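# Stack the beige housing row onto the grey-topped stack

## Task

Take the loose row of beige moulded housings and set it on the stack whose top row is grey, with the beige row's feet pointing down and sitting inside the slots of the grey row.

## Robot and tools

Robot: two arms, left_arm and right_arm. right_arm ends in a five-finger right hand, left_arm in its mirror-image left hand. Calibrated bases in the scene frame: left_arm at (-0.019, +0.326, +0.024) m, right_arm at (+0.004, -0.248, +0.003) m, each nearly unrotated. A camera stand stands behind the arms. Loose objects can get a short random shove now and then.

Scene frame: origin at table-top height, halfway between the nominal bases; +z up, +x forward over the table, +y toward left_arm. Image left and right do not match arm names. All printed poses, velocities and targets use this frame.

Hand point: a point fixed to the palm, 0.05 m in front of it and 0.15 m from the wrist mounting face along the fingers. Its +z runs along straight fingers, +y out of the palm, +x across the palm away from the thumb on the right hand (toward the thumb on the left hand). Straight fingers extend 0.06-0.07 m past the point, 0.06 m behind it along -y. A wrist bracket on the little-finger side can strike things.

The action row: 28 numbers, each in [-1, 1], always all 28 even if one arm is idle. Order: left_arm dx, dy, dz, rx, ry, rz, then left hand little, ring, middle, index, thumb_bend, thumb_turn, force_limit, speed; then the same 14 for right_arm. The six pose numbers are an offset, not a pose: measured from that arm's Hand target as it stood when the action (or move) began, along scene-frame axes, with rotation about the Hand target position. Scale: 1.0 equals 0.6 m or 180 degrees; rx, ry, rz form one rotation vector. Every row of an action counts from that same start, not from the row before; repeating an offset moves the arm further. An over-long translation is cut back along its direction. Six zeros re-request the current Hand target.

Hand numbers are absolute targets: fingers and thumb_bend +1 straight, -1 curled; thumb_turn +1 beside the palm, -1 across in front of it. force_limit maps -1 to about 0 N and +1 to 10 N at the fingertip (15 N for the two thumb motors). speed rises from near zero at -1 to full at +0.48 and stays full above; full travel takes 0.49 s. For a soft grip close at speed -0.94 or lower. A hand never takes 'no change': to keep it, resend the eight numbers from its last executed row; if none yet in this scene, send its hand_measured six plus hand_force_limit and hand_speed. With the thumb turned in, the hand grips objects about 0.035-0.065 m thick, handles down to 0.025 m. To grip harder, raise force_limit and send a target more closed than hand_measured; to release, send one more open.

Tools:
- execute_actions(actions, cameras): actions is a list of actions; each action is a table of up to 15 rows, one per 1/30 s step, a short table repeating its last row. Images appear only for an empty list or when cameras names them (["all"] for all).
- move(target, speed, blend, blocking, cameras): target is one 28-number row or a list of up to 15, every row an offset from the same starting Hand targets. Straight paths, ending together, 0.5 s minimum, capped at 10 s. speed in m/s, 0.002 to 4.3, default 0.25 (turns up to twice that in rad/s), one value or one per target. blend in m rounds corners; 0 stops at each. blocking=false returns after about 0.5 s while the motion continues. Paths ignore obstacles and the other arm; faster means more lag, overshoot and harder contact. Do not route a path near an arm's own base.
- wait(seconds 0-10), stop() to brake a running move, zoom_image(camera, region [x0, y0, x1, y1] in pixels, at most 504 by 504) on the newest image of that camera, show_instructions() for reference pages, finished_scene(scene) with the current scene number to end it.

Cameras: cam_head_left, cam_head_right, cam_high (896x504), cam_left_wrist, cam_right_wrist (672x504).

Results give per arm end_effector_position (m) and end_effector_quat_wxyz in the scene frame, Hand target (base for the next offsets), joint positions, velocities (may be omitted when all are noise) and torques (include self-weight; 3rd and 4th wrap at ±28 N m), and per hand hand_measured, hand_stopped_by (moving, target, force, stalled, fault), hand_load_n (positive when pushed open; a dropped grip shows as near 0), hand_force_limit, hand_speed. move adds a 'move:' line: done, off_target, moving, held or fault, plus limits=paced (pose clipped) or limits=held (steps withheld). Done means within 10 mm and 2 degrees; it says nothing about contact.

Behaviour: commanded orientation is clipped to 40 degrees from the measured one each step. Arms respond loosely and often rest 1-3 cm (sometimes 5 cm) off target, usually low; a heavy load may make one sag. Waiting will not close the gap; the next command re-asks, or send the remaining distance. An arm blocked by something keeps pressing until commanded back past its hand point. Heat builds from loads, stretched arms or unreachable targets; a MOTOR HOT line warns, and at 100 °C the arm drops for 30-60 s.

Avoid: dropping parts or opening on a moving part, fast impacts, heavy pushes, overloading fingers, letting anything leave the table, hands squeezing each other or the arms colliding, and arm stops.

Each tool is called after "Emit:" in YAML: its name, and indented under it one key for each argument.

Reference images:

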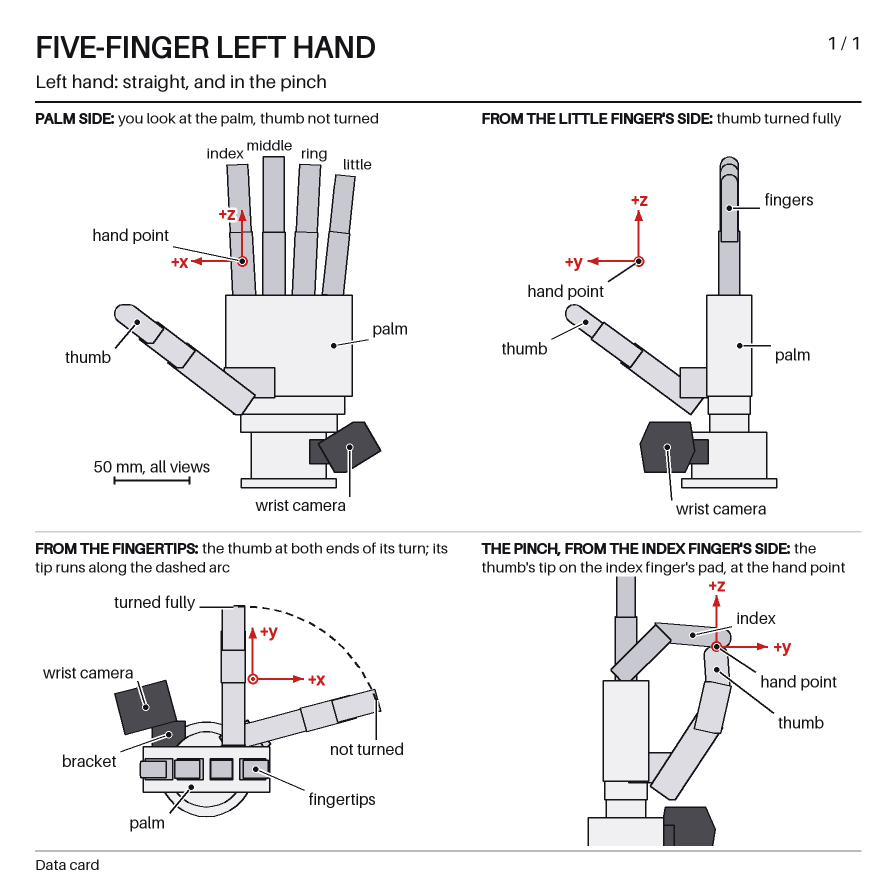

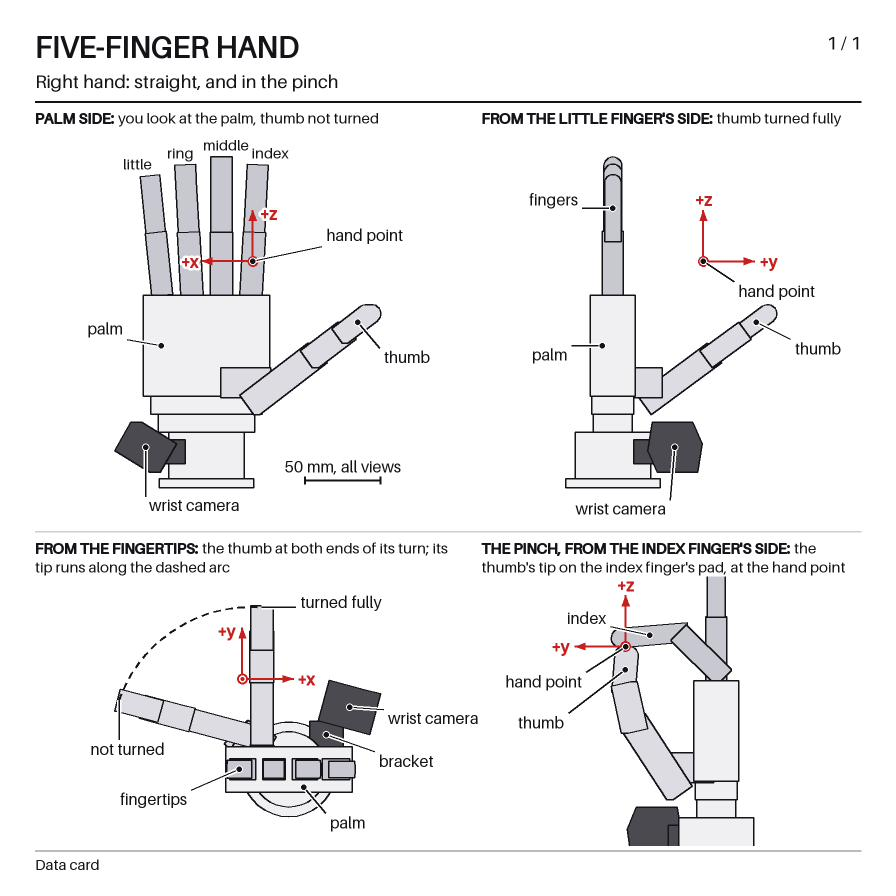

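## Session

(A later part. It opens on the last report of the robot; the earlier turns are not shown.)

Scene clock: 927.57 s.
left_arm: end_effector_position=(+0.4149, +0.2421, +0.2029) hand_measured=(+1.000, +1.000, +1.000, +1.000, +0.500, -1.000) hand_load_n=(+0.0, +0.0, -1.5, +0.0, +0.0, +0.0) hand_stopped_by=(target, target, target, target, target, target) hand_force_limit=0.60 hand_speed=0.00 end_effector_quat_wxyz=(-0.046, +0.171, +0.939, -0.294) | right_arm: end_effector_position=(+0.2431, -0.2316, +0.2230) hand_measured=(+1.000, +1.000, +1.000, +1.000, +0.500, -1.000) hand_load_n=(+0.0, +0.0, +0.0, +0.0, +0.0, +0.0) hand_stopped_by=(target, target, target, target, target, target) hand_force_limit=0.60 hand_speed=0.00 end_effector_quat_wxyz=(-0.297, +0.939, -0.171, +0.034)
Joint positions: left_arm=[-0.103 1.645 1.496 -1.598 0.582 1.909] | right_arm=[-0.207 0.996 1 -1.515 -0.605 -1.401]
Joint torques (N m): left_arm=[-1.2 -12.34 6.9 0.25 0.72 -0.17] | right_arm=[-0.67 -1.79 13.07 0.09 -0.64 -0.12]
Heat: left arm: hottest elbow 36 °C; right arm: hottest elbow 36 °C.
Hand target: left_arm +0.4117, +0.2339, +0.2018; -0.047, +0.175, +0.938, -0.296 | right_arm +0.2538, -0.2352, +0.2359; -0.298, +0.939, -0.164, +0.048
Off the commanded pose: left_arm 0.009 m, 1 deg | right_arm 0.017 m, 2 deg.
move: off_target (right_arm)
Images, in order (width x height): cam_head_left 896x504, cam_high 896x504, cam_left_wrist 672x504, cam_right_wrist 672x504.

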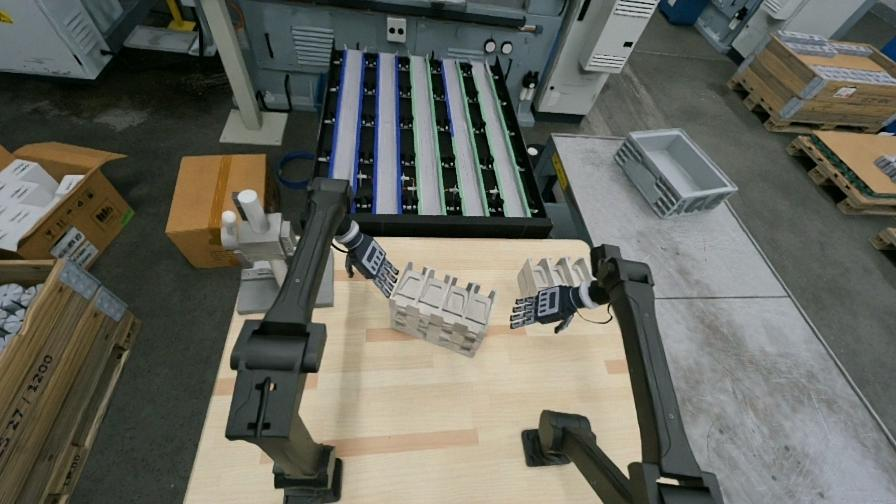

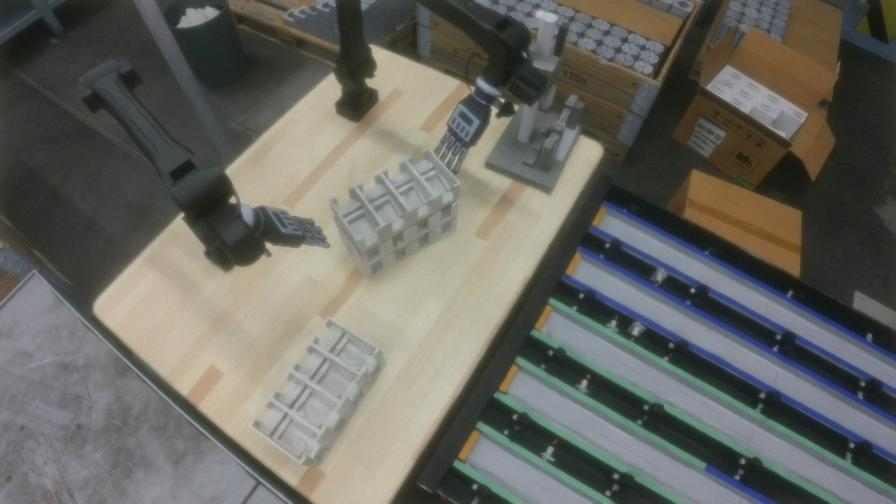

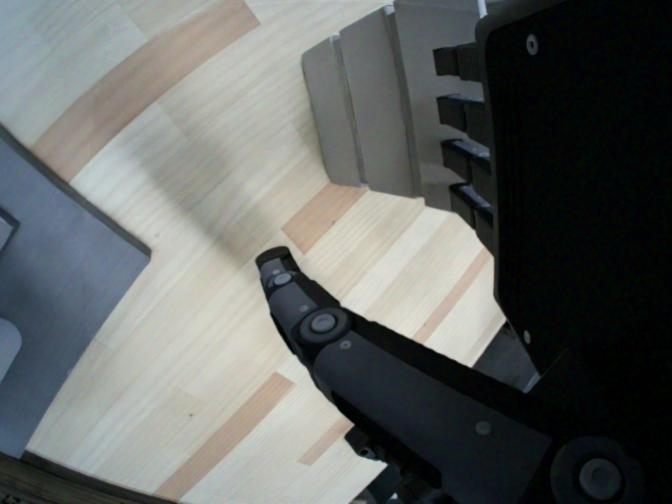

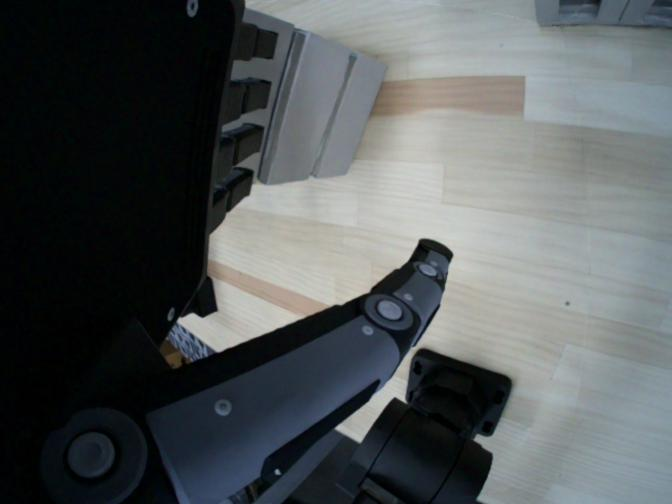

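Emit:
move:
  target:
    - [-0.0028,-0.0075,0,0,0,0,1,1,1,1,0.5,-1,0.6,0,0,0,0,0,0,0,1,1,1,1,0.5,-1,0.6,0]
  speed: 0.03
  cameras: ["cam_head_left"]

Emit:
zoom_image:
  camera: "cam_head_left"
  region: [384, 290, 424, 335]

Emit:
move:
  target:
    - [-0.0014,-0.0038,0,0,0,0,1,1,1,1,0.5,-1,0.6,0,0,0,0,0,0,0,1,1,1,1,0.5,-1,0.6,0]
  speed: 0.03
  cameras: ["cam_head_left"]

Emit:
zoom_image:
  camera: "cam_head_left"
  region: [384, 290, 424, 335]

Scene clock: 930.03 s.
left_arm: end_effector_position=(+0.4141, +0.2383, +0.2012) hand_measured=(+1.000, +1.000, +1.000, +1.000, +0.500, -1.000) hand_load_n=(+0.0, -0.5, -1.0, +0.0, +0.0, +0.0) hand_stopped_by=(target, target, target, target, target, target) hand_force_limit=0.60 hand_speed=0.00 end_effector_quat_wxyz=(-0.047, +0.170, +0.940, -0.294) | right_arm: end_effector_position=(+0.2431, -0.2316, +0.2230) hand_measured=(+1.000, +1.000, +1.000, +1.000, +0.500, -1.000) hand_load_n=(+0.0, +0.0, +0.0, +0.0, +0.0, +0.0) hand_stopped_by=(target, target, target, target, target, target) hand_force_limit=0.60 hand_speed=0.00 end_effector_quat_wxyz=(-0.297, +0.939, -0.171, +0.034)
Joint positions: left_arm=[-0.111 1.645 1.492 -1.59 0.582 1.898] | right_arm=[-0.207 0.996 1 -1.515 -0.605 -1.401]
Joint torques (N m): left_arm=[-1.2 -12.69 6.83 0.24 0.77 -0.18] | right_arm=[-0.73 -1.85 13.07 0.06 -0.65 -0.12]
Heat: left arm: hottest elbow 36 °C; right arm: hottest elbow 36 °C.
Hand target: left_arm +0.4100, +0.2295, +0.2018; -0.047, +0.174, +0.938, -0.296 | right_arm +0.2538, -0.2352, +0.2359; -0.298, +0.939, -0.164, +0.048
Off the commanded pose: left_arm 0.010 m, 1 deg | right_arm 0.017 m, 2 deg.
move: off_target (right_arm)
Images, in order (width x height): cam_head_left 896x504.

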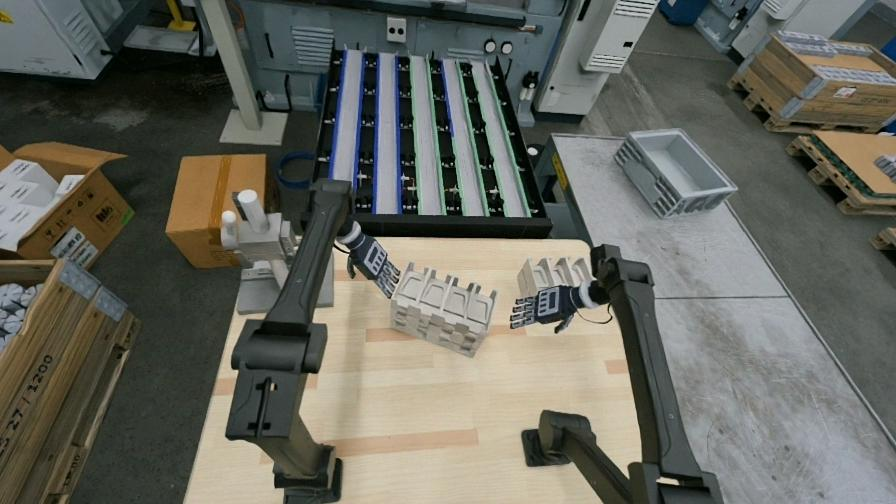

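Scaled by 11.200 from the camera's 896x504 image, which has a finer 1280x720 frame.

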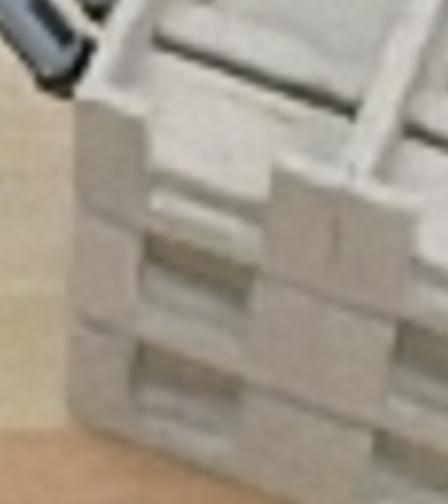

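Scene clock: 930.80 s.
left_arm: end_effector_position=(+0.4139, +0.2363, +0.2012) hand_measured=(+1.000, +1.000, +1.000, +1.000, +0.500, -1.000) hand_load_n=(-0.5, +0.0, -1.5, +0.0, +0.0, +0.0) hand_stopped_by=(target, target, target, target, target, target) hand_force_limit=0.60 hand_speed=0.00 end_effector_quat_wxyz=(-0.047, +0.170, +0.940, -0.293) | right_arm: end_effector_position=(+0.2431, -0.2316, +0.2230) hand_measured=(+1.000, +1.000, +1.000, +1.000, +0.500, -1.000) hand_load_n=(+0.0, +0.0, +0.0, +0.0, +0.0, +0.0) hand_stopped_by=(target, target, target, target, target, target) hand_force_limit=0.60 hand_speed=0.00 end_effector_quat_wxyz=(-0.297, +0.939, -0.171, +0.034)
Joint positions: left_arm=[-0.116 1.645 1.492 -1.588 0.582 1.892] | right_arm=[-0.207 0.996 1 -1.515 -0.605 -1.401]
Joint torques (N m): left_arm=[-1.26 -12.92 6.63 0.28 0.8 -0.2] | right_arm=[-0.67 -1.85 13.05 0.08 -0.64 -0.12]
Heat: left arm: hottest elbow 36 °C; right arm: hottest elbow 36 °C.
Hand target: left_arm +0.4091, +0.2271, +0.2018; -0.047, +0.175, +0.938, -0.296 | right_arm +0.2538, -0.2352, +0.2359; -0.298, +0.939, -0.164, +0.048
Off the commanded pose: left_arm 0.010 m, 1 deg | right_arm 0.017 m, 2 deg.
move: off_target (right_arm)
Images, in order (width x height): cam_head_left 896x504.

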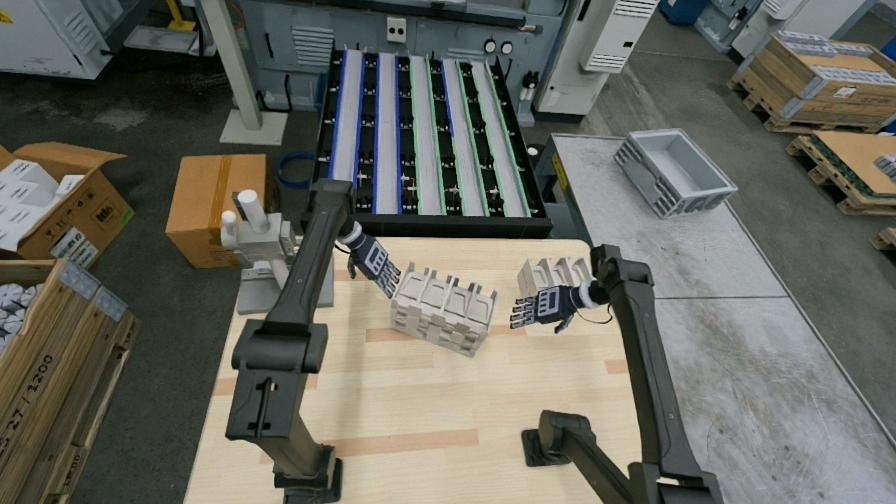

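Scaled by 11.200 from the camera's 896x504 image, which has a finer 1280x720 frame.

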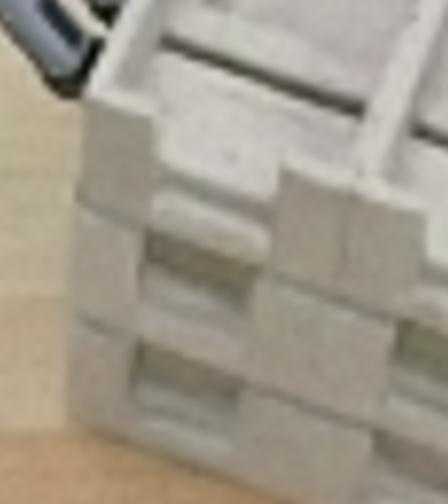

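Emit:
move:
  target:
    - [-0.0028,-0.0075,0,0,0,0,1,1,1,1,0.5,-1,0.6,0,0,0,0,0,0,0,1,1,1,1,0.5,-1,0.6,0]
  speed: 0.03
  cameras: ["cam_head_left"]

Emit:
zoom_image:
  camera: "cam_head_left"
  region: [384, 290, 424, 335]

Emit:
move:
  target:
    - [-0.0028,-0.0075,0,0,0,0,1,1,1,1,0.5,-1,0.6,0,0,0,0,0,0,0,1,1,1,1,0.5,-1,0.6,0]
  speed: 0.03
  cameras: ["cam_head_left"]

Emit:
zoom_image:
  camera: "cam_head_left"
  region: [384, 290, 424, 335]

Scene clock: 933.53 s.
left_arm: end_effector_position=(+0.4135, +0.2357, +0.1992) hand_measured=(+1.000, +1.000, +1.000, +1.000, +0.500, -1.000) hand_load_n=(+0.0, +0.0, -2.0, +0.0, +0.0, +0.0) hand_stopped_by=(target, target, target, target, target, target) hand_force_limit=0.60 hand_speed=0.00 end_effector_quat_wxyz=(-0.048, +0.166, +0.940, -0.293) | right_arm: end_effector_position=(+0.2431, -0.2316, +0.2230) hand_measured=(+1.000, +1.000, +1.000, +1.000, +0.500, -1.000) hand_load_n=(+0.0, -0.5, +0.0, +0.0, +0.0, +0.0) hand_stopped_by=(target, target, target, target, target, target) hand_force_limit=0.60 hand_speed=0.00 end_effector_quat_wxyz=(-0.297, +0.939, -0.171, +0.034)
Joint positions: left_arm=[-0.117 1.645 1.487 -1.58 0.582 1.882] | right_arm=[-0.207 0.996 1 -1.515 -0.605 -1.401]
Joint torques (N m): left_arm=[-1.85 -13.27 6.64 0.25 0.85 -0.2] | right_arm=[-0.67 -1.79 13.07 0.08 -0.65 -0.12]
Heat: left arm: hottest elbow 36 °C; right arm: hottest elbow 36 °C.
Hand target: left_arm +0.4076, +0.2227, +0.2019; -0.047, +0.174, +0.938, -0.296 | right_arm +0.2538, -0.2352, +0.2359; -0.298, +0.939, -0.164, +0.048
Off the commanded pose: left_arm 0.015 m, 1 deg | right_arm 0.017 m, 2 deg.
move: off_target (left_arm, right_arm)
Images, in order (width x height): cam_head_left 896x504.

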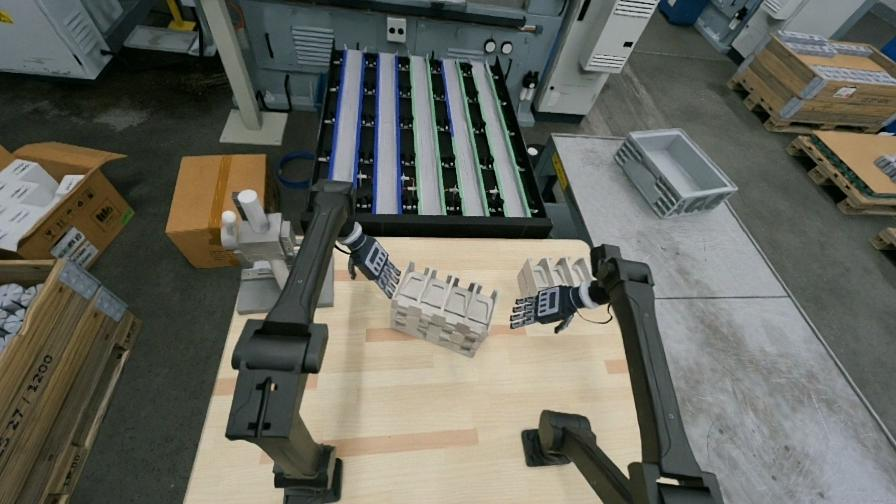

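Scaled by 11.200 from the camera's 896x504 image, which has a finer 1280x720 frame.

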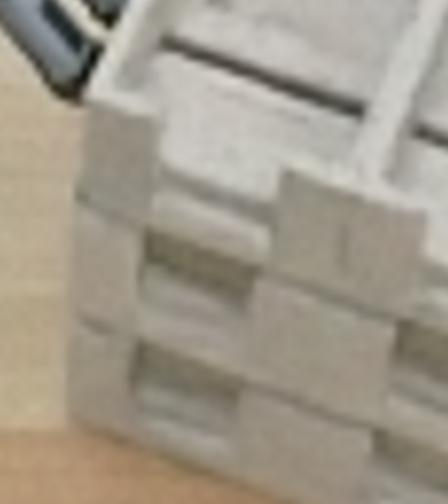

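Scene clock: 934.27 s.
left_arm: end_effector_position=(+0.4128, +0.2353, +0.1997) hand_measured=(+1.000, +1.000, +1.000, +1.000, +0.500, -1.000) hand_load_n=(+0.0, +0.0, -3.5, +0.0, +0.0, +0.0) hand_stopped_by=(target, target, target, target, target, target) hand_force_limit=0.60 hand_speed=0.00 end_effector_quat_wxyz=(-0.046, +0.164, +0.942, -0.291) | right_arm: end_effector_position=(+0.2431, -0.2316, +0.2230) hand_measured=(+1.000, +1.000, +1.000, +1.000, +0.500, -1.000) hand_load_n=(+0.0, +0.0, +0.0, +0.0, +0.0, +0.0) hand_stopped_by=(target, target, target, target, target, target) hand_force_limit=0.60 hand_speed=0.00 end_effector_quat_wxyz=(-0.297, +0.939, -0.171, +0.034)
Joint positions: left_arm=[-0.12 1.64 1.482 -1.573 0.578 1.872] | right_arm=[-0.207 0.996 1 -1.515 -0.605 -1.401]
Joint torques (N m): left_arm=[-2.32 -13.1 6.56 0.27 1.03 -0.2] | right_arm=[-0.73 -1.85 13.07 0.08 -0.64 -0.12]
Heat: left arm: hottest elbow 36 °C; right arm: hottest elbow 36 °C.
Hand target: left_arm +0.4058, +0.2181, +0.2018; -0.047, +0.174, +0.938, -0.296 | right_arm +0.2538, -0.2352, +0.2359; -0.298, +0.939, -0.164, +0.048
Off the commanded pose: left_arm 0.019 m, 1 deg | right_arm 0.017 m, 2 deg.
move: off_target (left_arm, right_arm)
Images, in order (width x height): cam_head_left 896x504.

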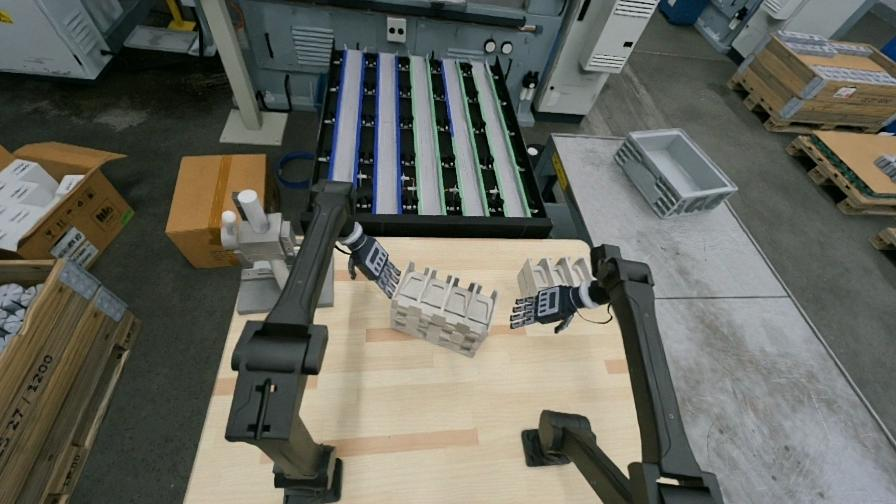

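Scaled by 11.200 from the camera's 896x504 image, which has a finer 1280x720 frame.

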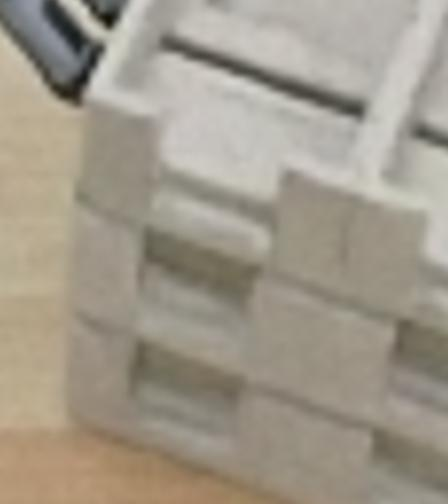

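Emit:
move:
  target:
    - [0.02,0.045,0,0,0,0,1,1,1,1,0.5,-1,0.6,0,0,0,0,0,0,0,1,1,1,1,0.5,-1,0.6,0]
    - [0.02,0.07,0.04,0,0,0,1,1,1,1,0.5,-1,0.6,0,0,0,0,0,0,0,1,1,1,1,0.5,-1,0.6,0]
  speed: 0.08
  cameras: ["cam_head_left"]

Emit:
finished_scene:
  scene: 1

Scene clock: 937.03 s.
left_arm: end_effector_position=(+0.4013, +0.2587, +0.2094) hand_measured=(+1.000, +1.000, +1.000, +1.000, +0.500, -1.000) hand_load_n=(+0.0, +0.0, +0.0, +0.0, +0.0, +0.0) hand_stopped_by=(target, target, target, target, target, target) hand_force_limit=0.60 hand_speed=0.00 end_effector_quat_wxyz=(-0.069, +0.166, +0.937, -0.299) | right_arm: end_effector_position=(+0.2431, -0.2316, +0.2230) hand_measured=(+1.000, +1.000, +1.000, +1.000, +0.500, -1.000) hand_load_n=(+0.0, +0.0, +0.0, +0.0, +0.0, +0.0) hand_stopped_by=(target, target, target, target, target, target) hand_force_limit=0.60 hand_speed=0.00 end_effector_quat_wxyz=(-0.297, +0.939, -0.171, +0.034)
Joint positions: left_arm=[-0.069 1.645 1.503 -1.678 0.577 1.956] | right_arm=[-0.207 0.996 1 -1.515 -0.605 -1.401]
Joint torques (N m): left_arm=[0.26 -11.52 12.33 -0.51 0.5 -0.03] | right_arm=[-0.67 -1.85 13.07 0.08 -0.64 -0.12]
Heat: left arm: hottest elbow 36 °C; right arm: hottest elbow 37 °C.
Hand target: left_arm +0.4179, +0.2601, +0.2258; -0.047, +0.174, +0.938, -0.296 | right_arm +0.2538, -0.2352, +0.2359; -0.298, +0.939, -0.164, +0.048
Off the commanded pose: left_arm 0.023 m, 3 deg | right_arm 0.017 m, 2 deg.
move: off_target (left_arm, right_arm)
Images, in order (width x height): cam_head_left 896x504.

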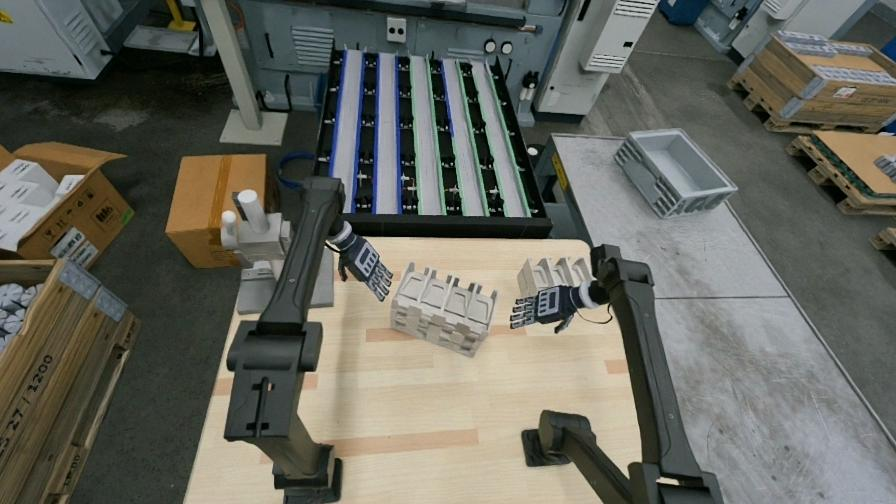

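The scene is finished: the task was done.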